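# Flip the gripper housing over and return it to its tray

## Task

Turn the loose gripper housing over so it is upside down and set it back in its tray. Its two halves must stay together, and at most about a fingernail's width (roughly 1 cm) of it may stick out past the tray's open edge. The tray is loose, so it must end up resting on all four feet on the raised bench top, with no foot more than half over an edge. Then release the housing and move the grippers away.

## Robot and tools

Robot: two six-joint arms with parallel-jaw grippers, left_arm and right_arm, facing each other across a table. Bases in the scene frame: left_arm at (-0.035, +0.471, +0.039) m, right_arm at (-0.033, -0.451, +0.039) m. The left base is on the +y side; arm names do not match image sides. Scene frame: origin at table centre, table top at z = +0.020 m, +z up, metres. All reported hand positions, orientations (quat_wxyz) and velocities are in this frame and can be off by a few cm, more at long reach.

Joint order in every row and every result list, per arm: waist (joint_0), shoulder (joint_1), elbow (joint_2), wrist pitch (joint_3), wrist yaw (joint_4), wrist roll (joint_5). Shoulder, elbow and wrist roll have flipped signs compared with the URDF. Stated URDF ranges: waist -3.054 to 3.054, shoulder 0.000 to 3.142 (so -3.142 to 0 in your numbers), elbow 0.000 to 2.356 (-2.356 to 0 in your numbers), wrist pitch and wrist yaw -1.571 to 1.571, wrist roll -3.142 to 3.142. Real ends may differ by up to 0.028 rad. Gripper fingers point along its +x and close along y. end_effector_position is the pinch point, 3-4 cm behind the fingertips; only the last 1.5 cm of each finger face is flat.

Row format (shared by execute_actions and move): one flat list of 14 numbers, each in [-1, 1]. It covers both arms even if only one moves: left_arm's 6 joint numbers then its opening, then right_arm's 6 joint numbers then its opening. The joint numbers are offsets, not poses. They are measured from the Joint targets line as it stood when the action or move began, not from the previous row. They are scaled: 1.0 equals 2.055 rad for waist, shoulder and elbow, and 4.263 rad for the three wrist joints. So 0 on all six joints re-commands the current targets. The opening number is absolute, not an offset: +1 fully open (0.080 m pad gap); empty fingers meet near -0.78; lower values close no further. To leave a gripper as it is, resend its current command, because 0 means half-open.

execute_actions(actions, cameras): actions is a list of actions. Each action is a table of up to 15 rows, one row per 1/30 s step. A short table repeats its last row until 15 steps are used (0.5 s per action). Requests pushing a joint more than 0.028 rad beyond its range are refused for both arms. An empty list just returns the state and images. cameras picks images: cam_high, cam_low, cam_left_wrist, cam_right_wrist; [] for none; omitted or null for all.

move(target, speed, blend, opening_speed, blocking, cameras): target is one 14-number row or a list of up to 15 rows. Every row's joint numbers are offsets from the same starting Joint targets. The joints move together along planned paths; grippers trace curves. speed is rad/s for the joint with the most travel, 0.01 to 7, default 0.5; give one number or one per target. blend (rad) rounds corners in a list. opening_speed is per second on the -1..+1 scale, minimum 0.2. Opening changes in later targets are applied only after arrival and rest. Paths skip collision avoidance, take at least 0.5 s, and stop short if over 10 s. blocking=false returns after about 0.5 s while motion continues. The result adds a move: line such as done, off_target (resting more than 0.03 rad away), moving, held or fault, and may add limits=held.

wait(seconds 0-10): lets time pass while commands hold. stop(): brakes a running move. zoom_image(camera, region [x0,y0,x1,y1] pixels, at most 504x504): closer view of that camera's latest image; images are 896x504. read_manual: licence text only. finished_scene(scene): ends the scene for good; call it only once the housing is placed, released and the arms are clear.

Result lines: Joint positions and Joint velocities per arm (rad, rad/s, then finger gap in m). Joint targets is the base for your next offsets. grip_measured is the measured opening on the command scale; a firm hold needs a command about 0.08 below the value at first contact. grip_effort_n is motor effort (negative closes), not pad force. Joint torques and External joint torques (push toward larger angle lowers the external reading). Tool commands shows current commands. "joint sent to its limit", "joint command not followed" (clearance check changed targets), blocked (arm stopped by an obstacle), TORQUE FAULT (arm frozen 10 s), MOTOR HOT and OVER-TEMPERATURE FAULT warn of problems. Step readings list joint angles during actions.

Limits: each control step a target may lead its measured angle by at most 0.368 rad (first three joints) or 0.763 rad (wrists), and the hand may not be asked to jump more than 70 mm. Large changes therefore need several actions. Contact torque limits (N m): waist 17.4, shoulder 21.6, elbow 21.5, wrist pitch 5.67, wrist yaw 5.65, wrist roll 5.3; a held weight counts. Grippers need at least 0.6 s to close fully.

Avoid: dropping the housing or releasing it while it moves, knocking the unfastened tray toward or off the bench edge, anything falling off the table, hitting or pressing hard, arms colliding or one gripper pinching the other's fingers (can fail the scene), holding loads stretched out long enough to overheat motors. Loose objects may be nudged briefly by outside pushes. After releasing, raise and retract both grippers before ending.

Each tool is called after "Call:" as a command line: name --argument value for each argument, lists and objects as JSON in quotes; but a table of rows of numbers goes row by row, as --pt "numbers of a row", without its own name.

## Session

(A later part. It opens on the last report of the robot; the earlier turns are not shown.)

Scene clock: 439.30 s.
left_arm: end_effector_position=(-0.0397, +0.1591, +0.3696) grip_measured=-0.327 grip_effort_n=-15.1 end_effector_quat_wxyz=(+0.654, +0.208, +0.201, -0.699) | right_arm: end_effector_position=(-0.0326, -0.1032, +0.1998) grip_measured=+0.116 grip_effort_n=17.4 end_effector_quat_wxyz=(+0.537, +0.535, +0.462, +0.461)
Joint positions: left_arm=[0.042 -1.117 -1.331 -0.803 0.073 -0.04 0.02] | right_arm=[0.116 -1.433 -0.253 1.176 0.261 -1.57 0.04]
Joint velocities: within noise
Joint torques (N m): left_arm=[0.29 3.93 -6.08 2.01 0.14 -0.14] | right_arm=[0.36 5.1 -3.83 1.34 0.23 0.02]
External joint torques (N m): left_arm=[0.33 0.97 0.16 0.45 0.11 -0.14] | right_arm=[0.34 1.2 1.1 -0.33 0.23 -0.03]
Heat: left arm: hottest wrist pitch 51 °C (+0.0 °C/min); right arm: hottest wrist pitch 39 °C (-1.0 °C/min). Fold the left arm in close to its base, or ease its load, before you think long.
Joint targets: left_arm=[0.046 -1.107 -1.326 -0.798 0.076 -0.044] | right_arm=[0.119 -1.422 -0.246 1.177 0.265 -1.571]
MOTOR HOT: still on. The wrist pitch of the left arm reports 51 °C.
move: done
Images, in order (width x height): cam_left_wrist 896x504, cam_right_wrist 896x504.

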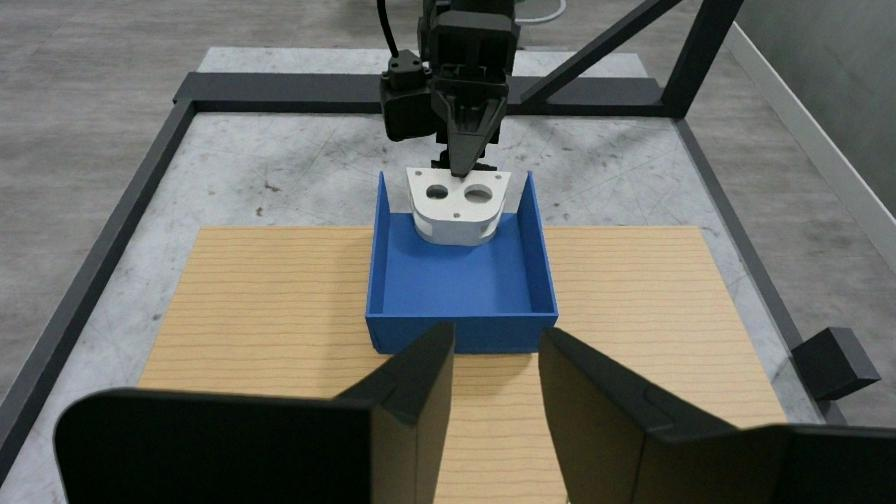

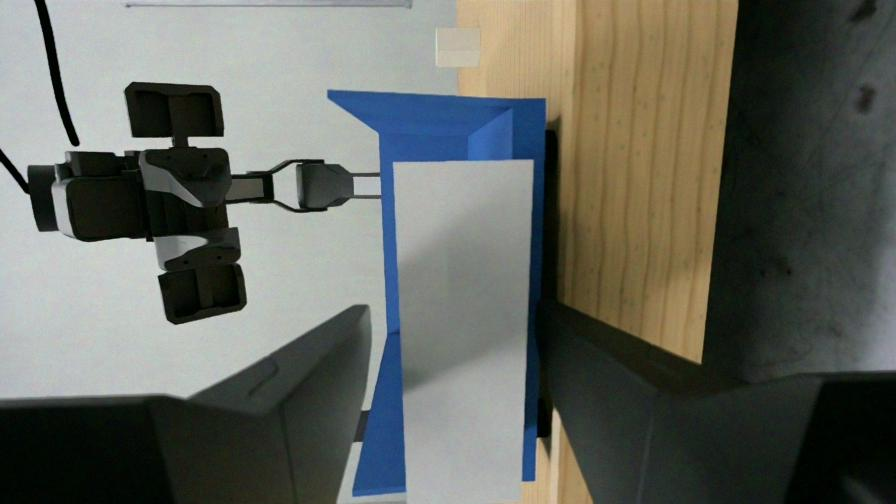

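Call:
move --target '[0,0,0,0,0,0,-0.33,0.0311,0.102,0.0597,-0.0206,0.0148,0,0.12]' --speed 0.12 --cameras '["cam_left_wrist","cam_low","cam_high","cam_right_wrist"]'

Call:
zoom_image --camera "cam_low" --region '[400, 195, 490, 260]'

Call:
zoom_image --camera "cam_high" --region '[420, 180, 560, 300]'

Scene clock: 449.17 s.
left_arm: end_effector_position=(-0.0397, +0.1591, +0.3696) grip_measured=-0.327 grip_effort_n=-15.6 end_effector_quat_wxyz=(+0.654, +0.208, +0.201, -0.699) | right_arm: end_effector_position=(-0.0390, -0.1407, +0.2010) grip_measured=+0.117 grip_effort_n=17.4 end_effector_quat_wxyz=(+0.536, +0.535, +0.461, +0.462)
Joint positions: left_arm=[0.042 -1.117 -1.331 -0.803 0.073 -0.04 0.02] | right_arm=[0.18 -1.222 -0.132 1.09 0.324 -1.57 0.04]
Joint velocities: within noise
Joint torques (N m): left_arm=[0.3 3.93 -6.08 2 0.14 -0.16] | right_arm=[0.31 3.7 -4.25 1.26 0.26 0.03]
External joint torques (N m): left_arm=[0.3 0.94 0.13 0.47 0.12 -0.15] | right_arm=[0.3 1.05 1.04 -0.39 0.26 -0.02]
Heat: left arm: hottest wrist pitch 51 °C (+0.0 °C/min); right arm: hottest wrist pitch 39 °C (-1.0 °C/min). Fold the left arm in close to its base, or ease its load, before you think long.
Joint targets: left_arm=[0.046 -1.107 -1.326 -0.798 0.076 -0.044] | right_arm=[0.183 -1.213 -0.124 1.089 0.328 -1.571]
MOTOR HOT: still on. The wrist pitch of the left arm reports 51 °C.
move: done

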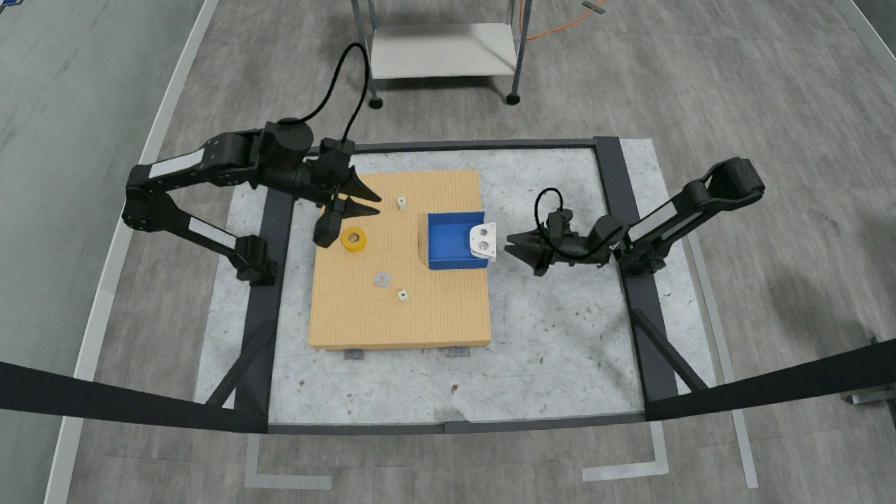

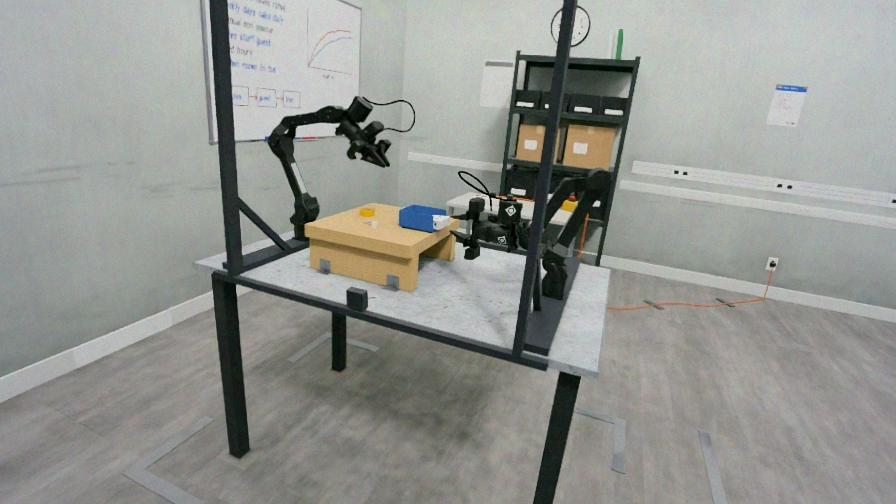

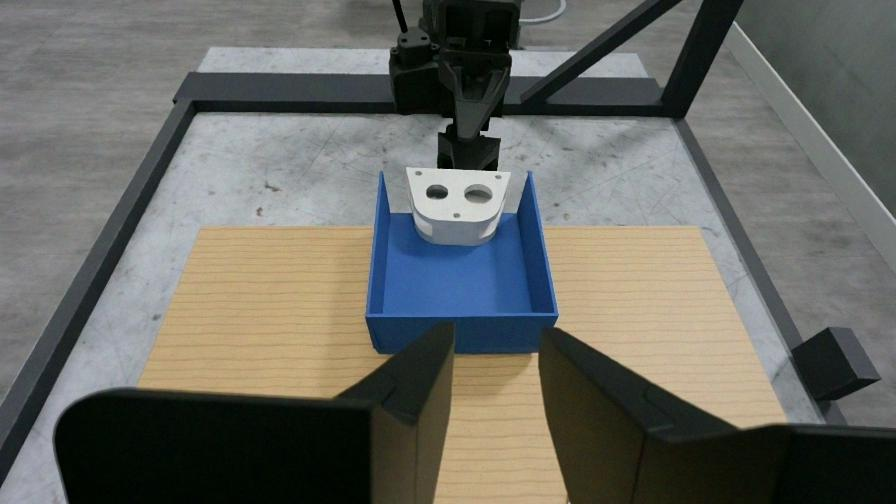

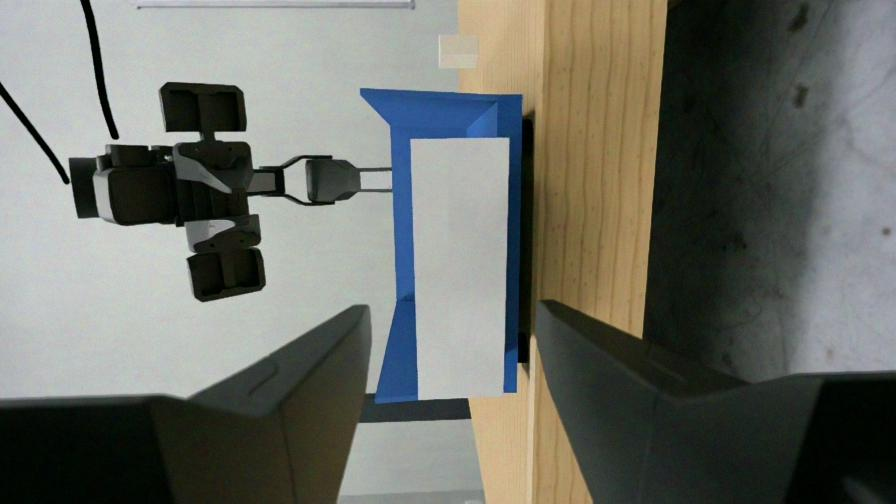

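Scaled by 5.600 from the camera's 896x504 image, which has a finer 1280x720 frame.

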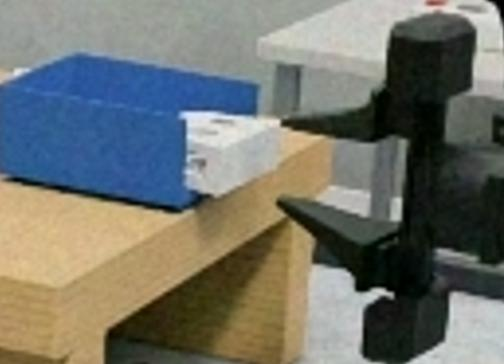

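Scaled by 3.600 from the camera's 896x504 image, which has a finer 1280x720 frame.

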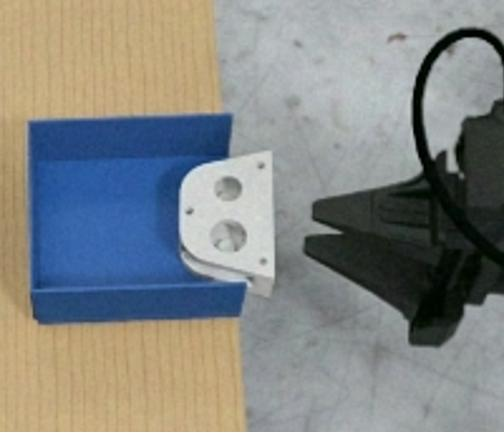

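Call:
move --target '[0,0,0,0,0,0,-0.33,-0.128,-0.0233,-0.0006,0.0109,-0.0488,0.3685,0.22]' --speed 0.6 --cameras '["cam_left_wrist","cam_low","cam_high","cam_right_wrist"]'

Call:
zoom_image --camera "cam_low" --region '[400, 195, 490, 260]'

Call:
zoom_image --camera "cam_high" --region '[420, 180, 560, 300]'

Scene clock: 466.83 s.
left_arm: end_effector_position=(-0.0397, +0.1591, +0.3696) grip_measured=-0.327 grip_effort_n=-15.1 end_effector_quat_wxyz=(+0.654, +0.208, +0.201, -0.699) | right_arm: end_effector_position=(+0.0119, -0.1386, +0.2008) grip_measured=+0.217 grip_effort_n=17.4 end_effector_quat_wxyz=(+0.777, +0.004, -0.003, +0.630)
Joint positions: left_arm=[0.042 -1.117 -1.331 -0.803 0.073 -0.04 0.02] | right_arm=[-0.077 -1.254 -0.131 1.133 0.125 -0.001 0.045]
Joint velocities: within noise
Joint torques (N m): left_arm=[0.28 3.93 -6.08 2 0.15 -0.15] | right_arm=[-0.11 2.37 -4.12 1.49 -0.18 0.05]
External joint torques (N m): left_arm=[0.27 0.98 0.24 0.4 0.12 -0.14] | right_arm=[-0.13 -0.41 1.09 -0.2 -0.17 0.06]
Heat: left arm: hottest wrist pitch 52 °C (+1.0 °C/min); right arm: hottest wrist pitch 39 °C (-1.0 °C/min). Fold the left arm in close to its base, or ease its load, before you think long.
Joint targets: left_arm=[0.046 -1.107 -1.326 -0.798 0.076 -0.044] | right_arm=[-0.080 -1.260 -0.125 1.136 0.120 0.000]
MOTOR HOT: still on. The wrist pitch of the left arm reports 52 °C.
move: done

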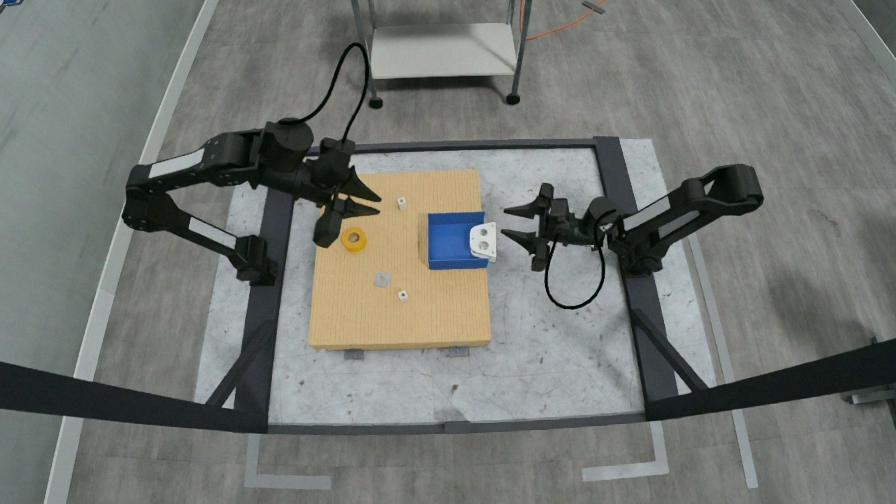

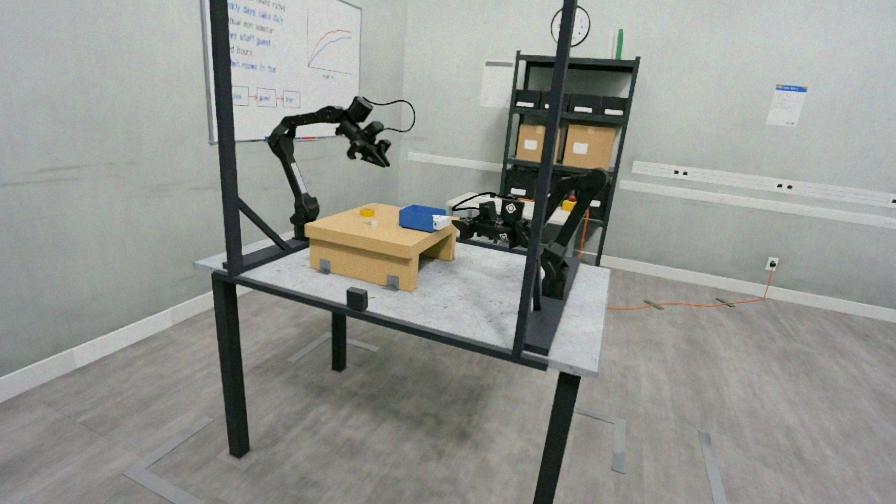

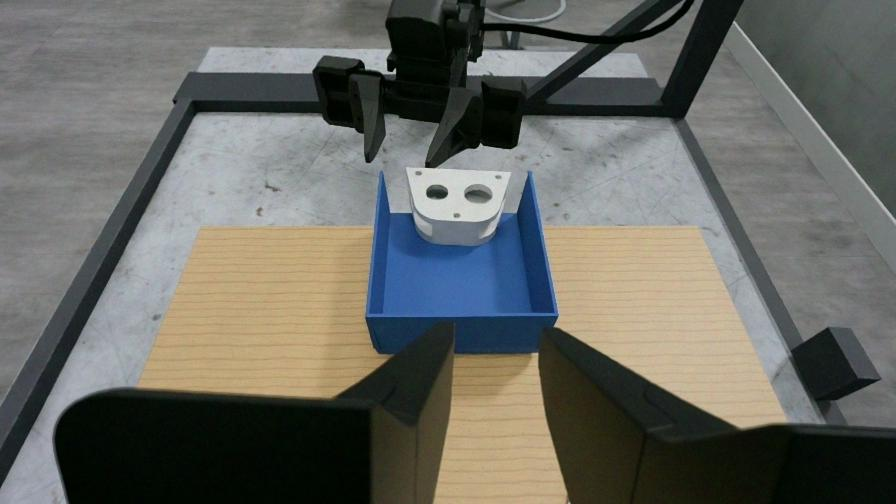

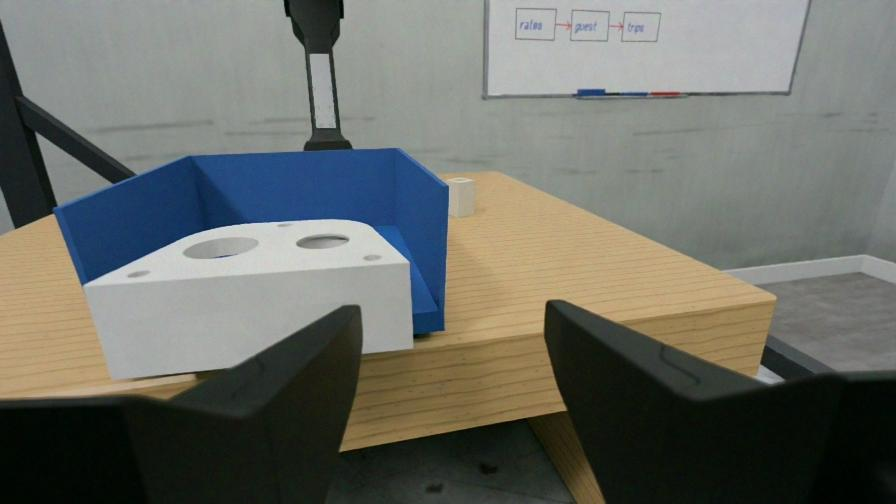

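Scaled by 5.600 from the camera's 896x504 image, which has a finer 1280x720 frame.

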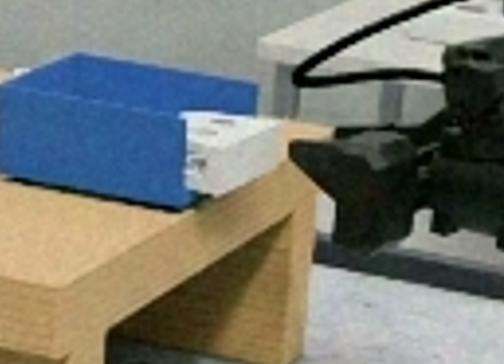

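Scaled by 3.600 from the camera's 896x504 image, which has a finer 1280x720 frame.

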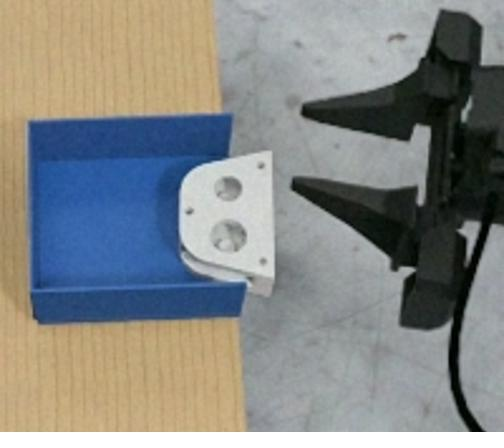

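Call:
move --target '[0,0,0,0,0,0,-0.33,0,0,0,0,-0.0563,0,0.22]' --speed 0.3 --cameras '["cam_high","cam_right_wrist"]'

Call:
zoom_image --camera "cam_high" --region '[420, 180, 560, 300]'

Scene clock: 474.13 s.
left_arm: end_effector_position=(-0.0397, +0.1591, +0.3696) grip_measured=-0.327 grip_effort_n=-15.6 end_effector_quat_wxyz=(+0.654, +0.208, +0.201, -0.699) | right_arm: end_effector_position=(-0.0238, -0.1355, +0.2008) grip_measured=+0.217 grip_effort_n=17.4 end_effector_quat_wxyz=(+0.696, +0.003, -0.004, +0.718)
Joint positions: left_arm=[0.042 -1.117 -1.331 -0.803 0.073 -0.04 0.02] | right_arm=[-0.078 -1.254 -0.131 1.133 -0.115 -0.001 0.045]
Joint velocities: within noise
Joint torques (N m): left_arm=[0.29 3.93 -6.07 1.99 0.14 -0.15] | right_arm=[-0.36 2.41 -4.15 1.46 -0.12 0.05]
External joint torques (N m): left_arm=[0.3 0.99 0.2 0.42 0.11 -0.15] | right_arm=[-0.36 -0.35 1.01 -0.21 -0.12 0.05]
Heat: left arm: hottest wrist pitch 52 °C (+1.0 °C/min); right arm: hottest wrist pitch 39 °C (-1.0 °C/min). Fold the left arm in close to its base, or ease its load, before you think long.
Joint targets: left_arm=[0.046 -1.107 -1.326 -0.798 0.076 -0.044] | right_arm=[-0.080 -1.260 -0.125 1.135 -0.120 0.000]
MOTOR HOT: still on. The wrist pitch of the left arm reports 52 °C.
move: done
Images, in order (width x height): cam_high 896x504, cam_right_wrist 896x504.

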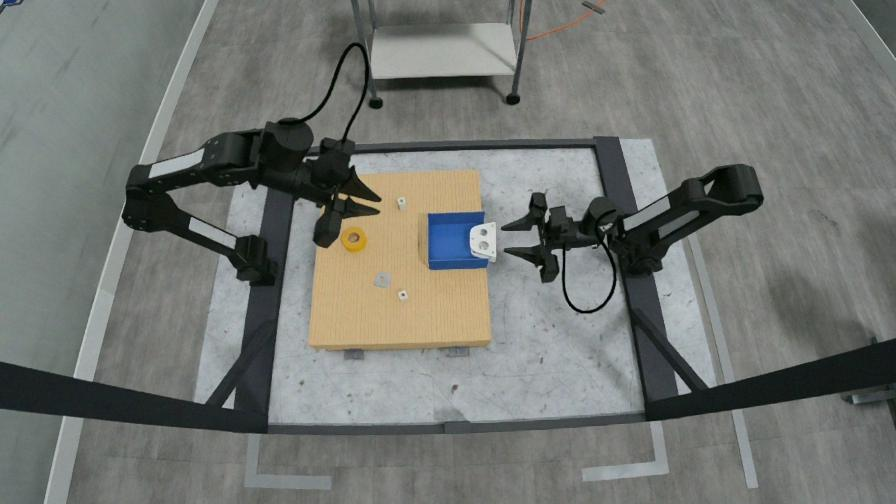

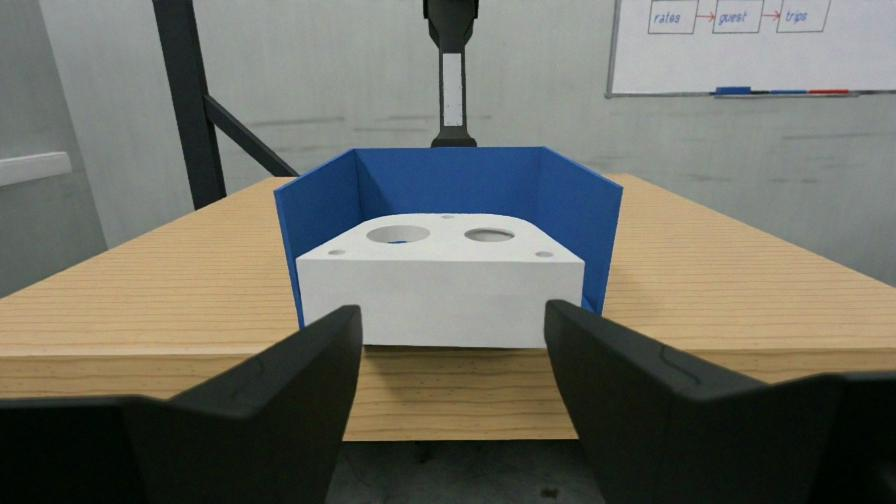

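Scaled by 3.600 from the camera's 896x504 image, which has a finer 1280x720 frame.

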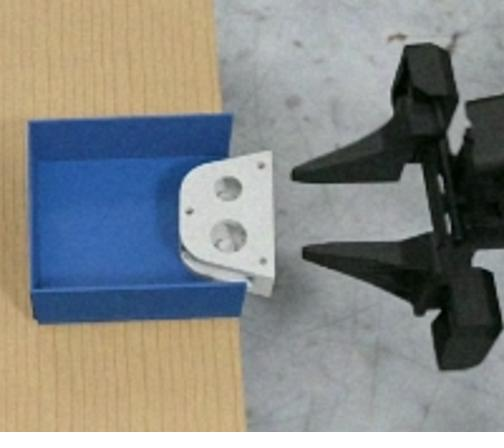

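Call:
move --pt "0 0 0 0 0 0 -0.33 0 -0.023 0.0059 0.0138 0 0 0.22" --pt "0 0 0 0 0 0 -0.33 0.0063 -0.0788 -0.0309 0.023 0.003 0 0.22" --speed 0.1

Call:
zoom_image --camera "cam_high" --region '[420, 180, 560, 300]'

Call:
zoom_image --camera "cam_low" --region '[400, 195, 490, 260]'

Scene clock: 485.90 s.
left_arm: end_effector_position=(-0.0397, +0.1591, +0.3696) grip_measured=-0.327 grip_effort_n=-15.6 end_effector_quat_wxyz=(+0.654, +0.208, +0.201, -0.699) | right_arm: end_effector_position=(-0.0243, -0.1172, +0.1907) grip_measured=+0.217 grip_effort_n=17.0 end_effector_quat_wxyz=(+0.695, -0.001, +0.002, +0.719)
Joint positions: left_arm=[0.042 -1.117 -1.331 -0.803 0.073 -0.04 0.02] | right_arm=[-0.07 -1.415 -0.179 1.231 -0.111 -0.001 0.045]
Joint velocities: within noise
Joint torques (N m): left_arm=[0.29 3.92 -6.05 2 0.14 -0.16] | right_arm=[0.34 3.13 -5.45 1.5 0.16 0.01]
External joint torques (N m): left_arm=[0.29 0.97 0.17 0.46 0.12 -0.16] | right_arm=[0.35 -0.41 -0.71 -0.21 0.16 0.01]
Heat: left arm: hottest wrist pitch 52 °C (+1.0 °C/min); right arm: hottest wrist pitch 39 °C (-1.0 °C/min). Fold the left arm in close to its base, or ease its load, before you think long.
Joint targets: left_arm=[0.046 -1.107 -1.326 -0.798 0.076 -0.044] | right_arm=[-0.067 -1.422 -0.188 1.234 -0.107 0.000]
MOTOR HOT: still on. The wrist pitch of the left arm reports 52 °C.
move: done

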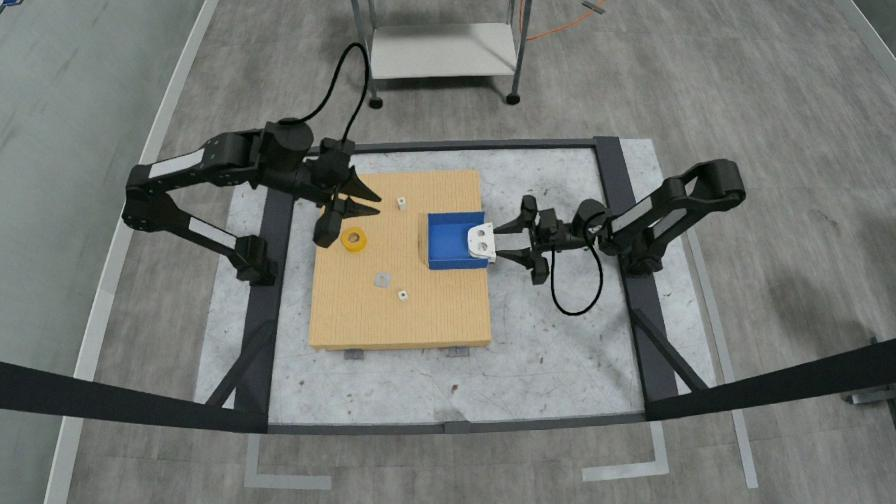

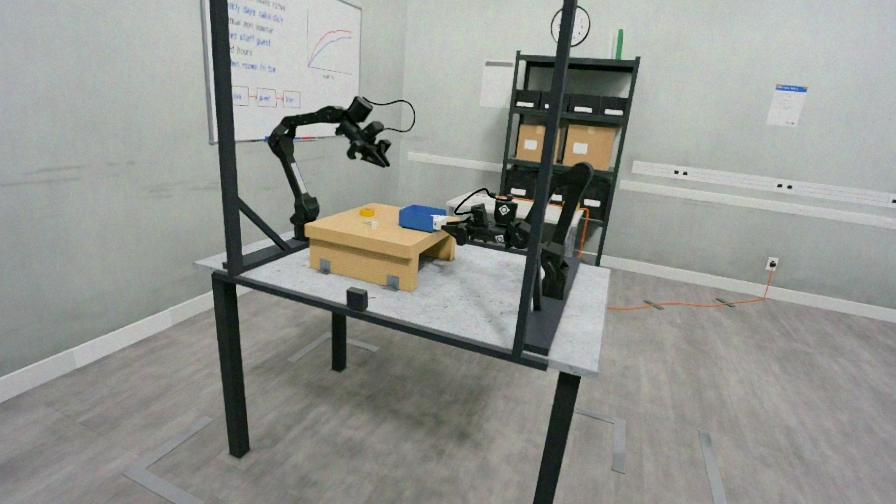

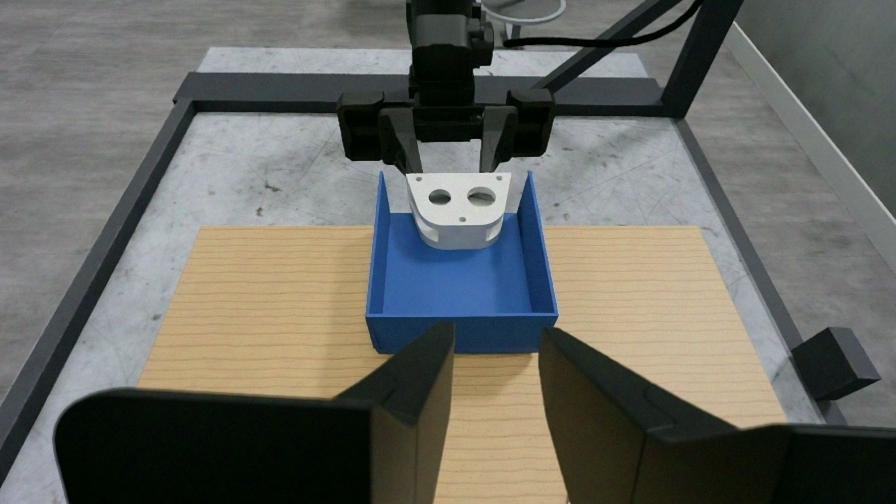

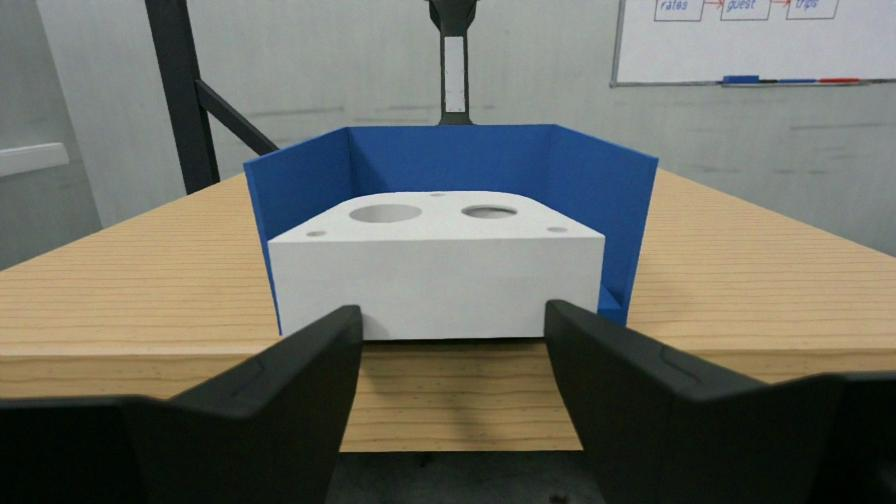

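Scaled by 3.600 from the camera's 896x504 image, which has a finer 1280x720 frame.

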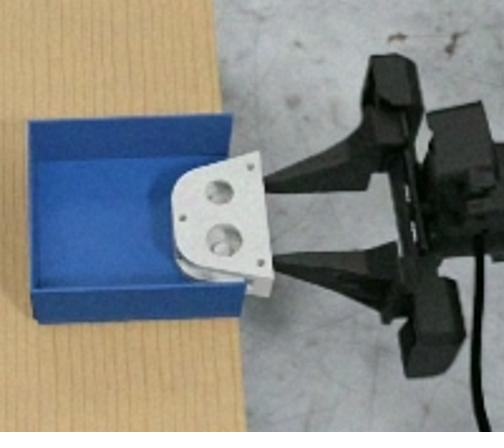

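Scaled by 5.600 from the camera's 896x504 image, which has a finer 1280x720 frame.

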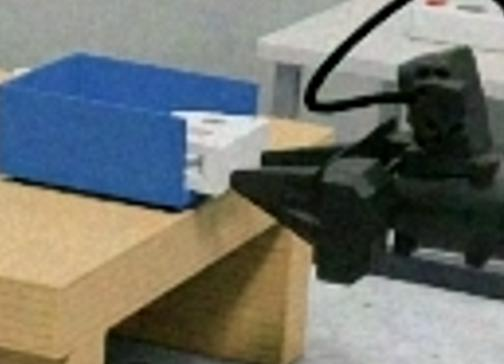

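Call:
move --target '[0,0,0,0,0,0,-0.33,0.003,-0.0336,-0.0154,0.0088,0.0014,0,0.22]' --speed 0.06

Call:
zoom_image --camera "cam_high" --region '[420, 180, 560, 300]'

Call:
zoom_image --camera "cam_low" --region '[400, 195, 490, 260]'

Call:
zoom_image --camera "cam_left_wrist" --region '[350, 120, 590, 370]'

Scene clock: 495.57 s.
left_arm: end_effector_position=(-0.0397, +0.1591, +0.3696) grip_measured=-0.327 grip_effort_n=-15.1 end_effector_quat_wxyz=(+0.654, +0.208, +0.201, -0.699) | right_arm: end_effector_position=(-0.0249, -0.1070, +0.1884) grip_measured=+0.217 grip_effort_n=17.4 end_effector_quat_wxyz=(+0.694, -0.001, +0.002, +0.720)
Joint positions: left_arm=[0.042 -1.117 -1.331 -0.803 0.073 -0.04 0.02] | right_arm=[-0.064 -1.483 -0.211 1.268 -0.105 -0.001 0.045]
Joint velocities: within noise
Joint torques (N m): left_arm=[0.28 3.95 -6.09 2 0.15 -0.15] | right_arm=[0.32 3.35 -5.29 1.47 0.16 0.06]
External joint torques (N m): left_arm=[0.29 0.97 0.18 0.44 0.12 -0.15] | right_arm=[0.3 -0.56 -0.73 -0.23 0.16 0.06]
Heat: left arm: hottest wrist pitch 52 °C (+1.0 °C/min); right arm: hottest wrist pitch 40 °C (+0.0 °C/min). Fold the left arm in close to its base, or ease its load, before you think long.
Joint targets: left_arm=[0.046 -1.107 -1.326 -0.798 0.076 -0.044] | right_arm=[-0.061 -1.492 -0.220 1.271 -0.101 0.000]
MOTOR HOT: still on. The wrist pitch of the left arm reports 52 °C.
move: done

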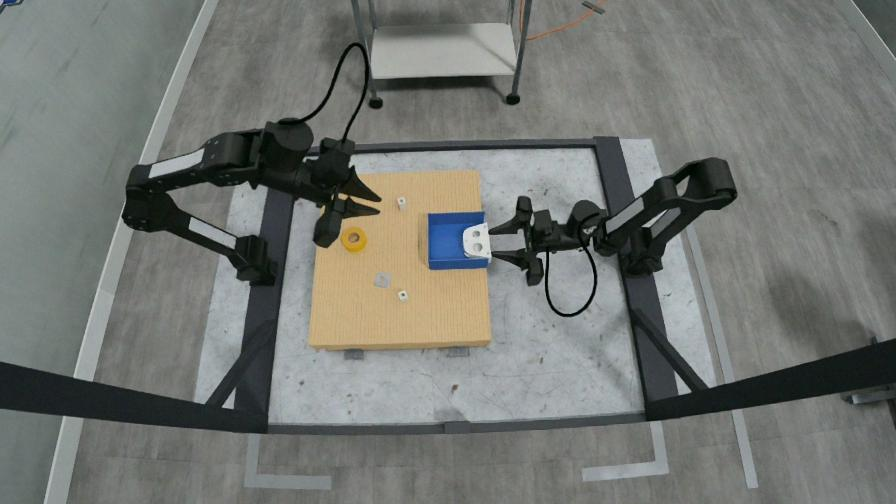

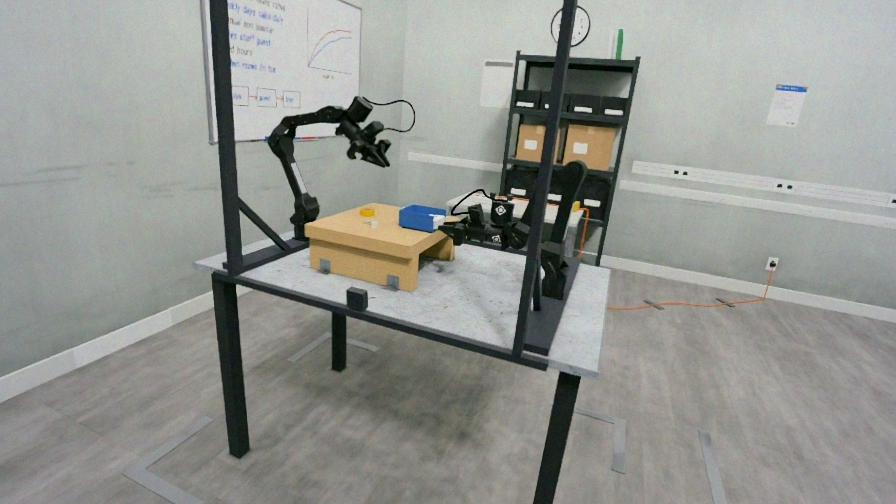

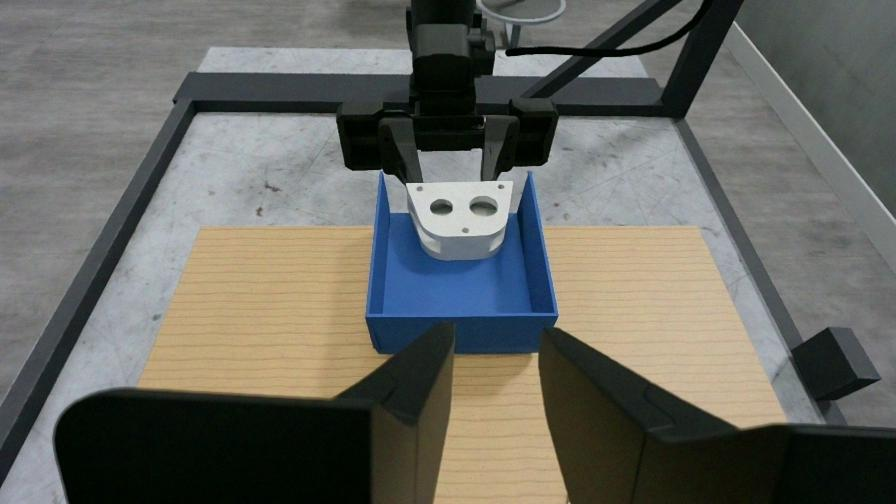

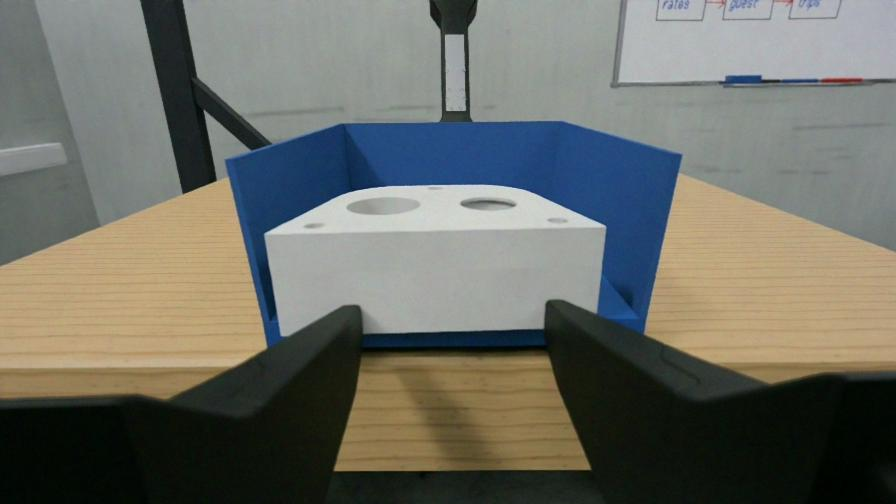

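Scaled by 3.600 from the camera's 896x504 image, which has a finer 1280x720 frame.

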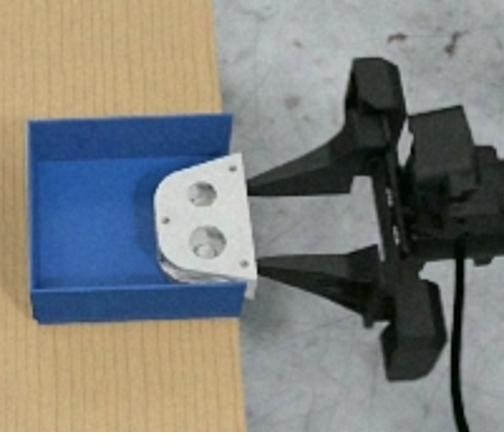

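Scaled by 5.600 from the camera's 896x504 image, which has a finer 1280x720 frame.

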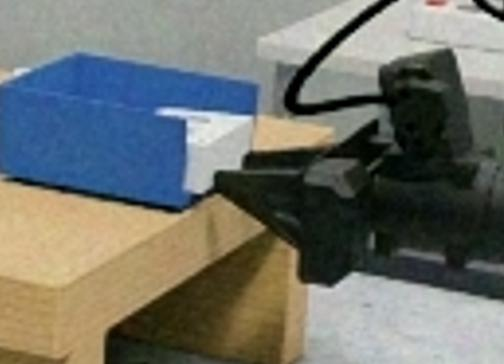

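Scaled by 2.016 from the camera's 896x504 image, which has a finer 1280x720 frame.

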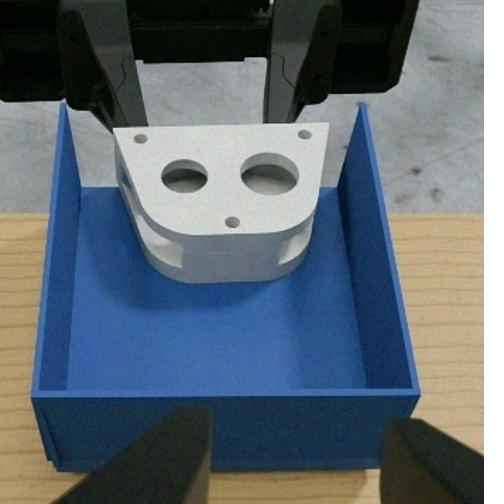

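Call:
move --target '[0,0,0,0,0,0,-0.33,0.0015,0.0035,-0.0127,-0.0075,0.0007,0,0.22]' --speed 0.04

Call:
zoom_image --camera "cam_high" --region '[420, 180, 560, 300]'

Call:
zoom_image --camera "cam_low" --region '[410, 200, 460, 245]'

Call:
zoom_image --camera "cam_left_wrist" --region '[350, 120, 590, 370]'

Scene clock: 507.33 s.
left_arm: end_effector_position=(-0.0397, +0.1591, +0.3696) grip_measured=-0.327 grip_effort_n=-15.1 end_effector_quat_wxyz=(+0.654, +0.208, +0.201, -0.699) | right_arm: end_effector_position=(-0.0251, -0.1015, +0.1910) grip_measured=+0.217 grip_effort_n=17.4 end_effector_quat_wxyz=(+0.694, -0.002, +0.003, +0.720)
Joint positions: left_arm=[0.042 -1.117 -1.331 -0.803 0.073 -0.04 0.02] | right_arm=[-0.061 -1.483 -0.237 1.24 -0.102 -0.001 0.045]
Joint velocities: within noise
Joint torques (N m): left_arm=[0.28 3.95 -6.06 2 0.15 -0.15] | right_arm=[0.42 4.08 -5.39 1.26 0.19 0.02]
External joint torques (N m): left_arm=[0.31 1.05 0.15 0.45 0.12 -0.15] | right_arm=[0.4 0.06 -0.72 -0.44 0.19 0.02]
Heat: left arm: hottest wrist pitch 52 °C (+1.0 °C/min); right arm: hottest wrist pitch 40 °C (+1.0 °C/min). Fold the left arm in close to its base, or ease its load, before you think long.
Joint targets: left_arm=[0.046 -1.107 -1.326 -0.798 0.076 -0.044] | right_arm=[-0.058 -1.484 -0.246 1.239 -0.098 0.000]
MOTOR HOT: still on. The wrist pitch of the left arm reports 52 °C.
move: done

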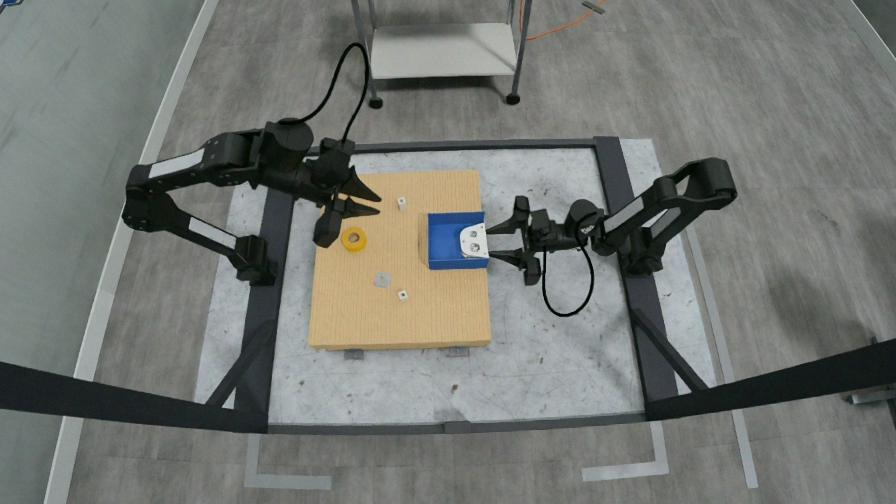

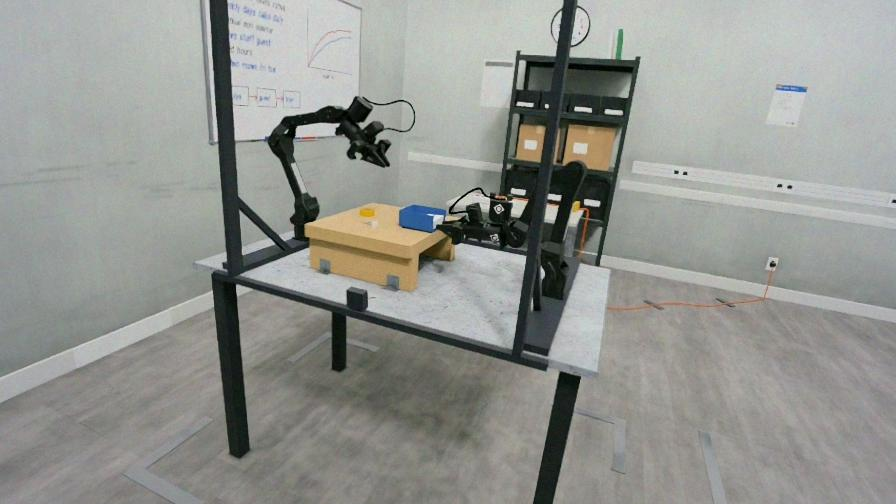

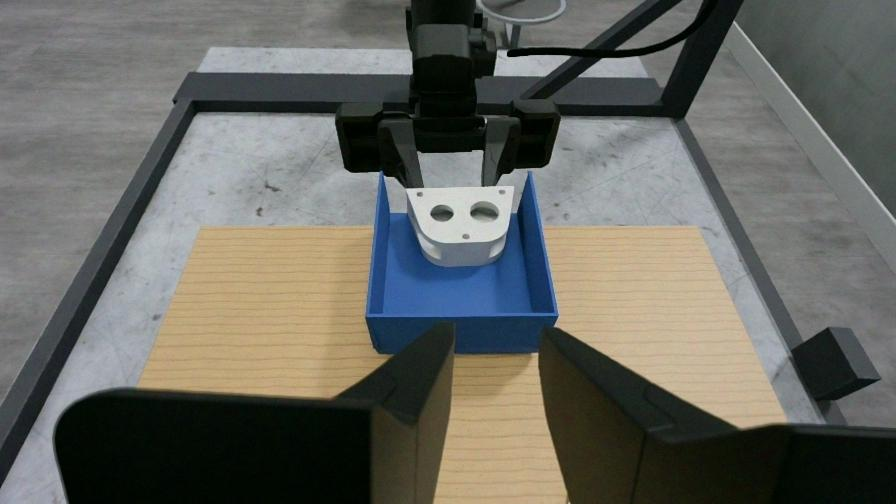

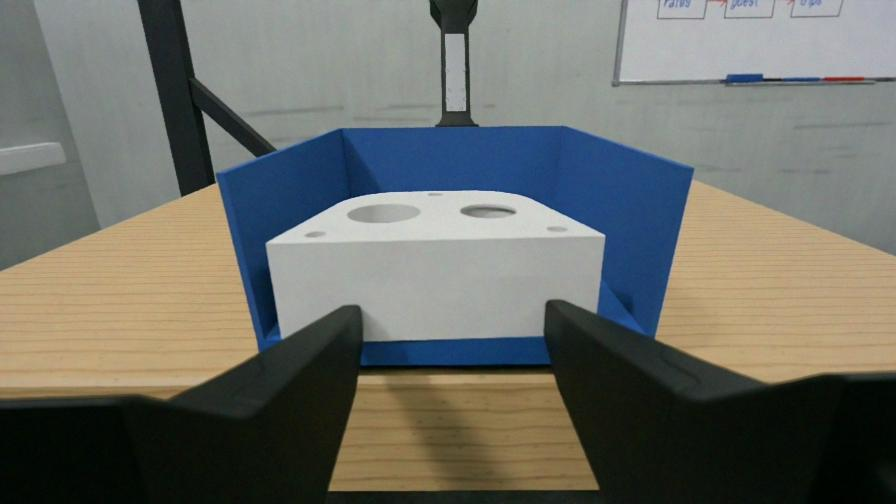

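Scaled by 3.600 from the camera's 896x504 image, which has a finer 1280x720 frame.

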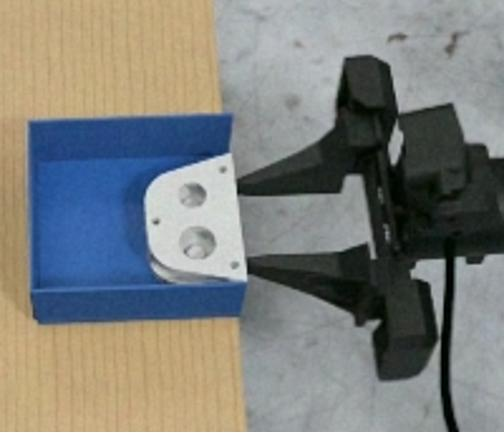

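Scaled by 10.080 from the camera's 896x504 image, which has a finer 1280x720 frame.

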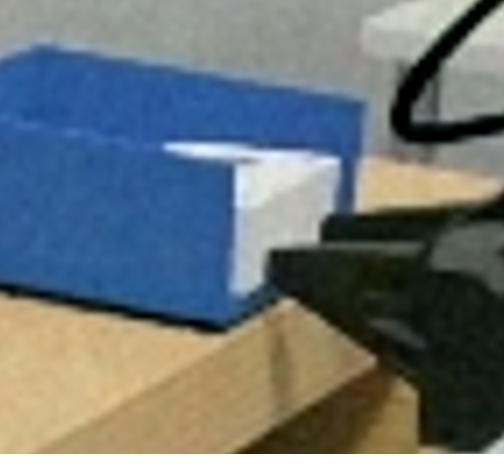

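Scaled by 2.016 from the camera's 896x504 image, which has a finer 1280x720 frame.

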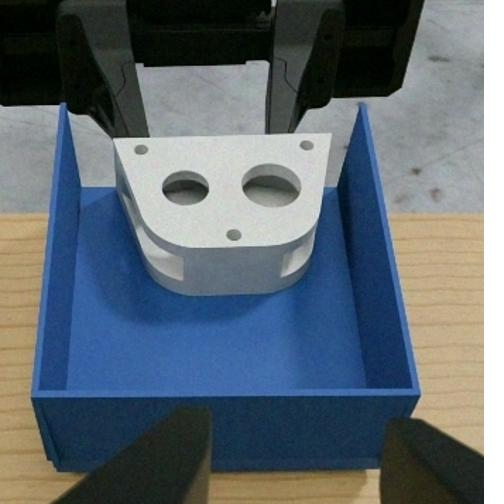

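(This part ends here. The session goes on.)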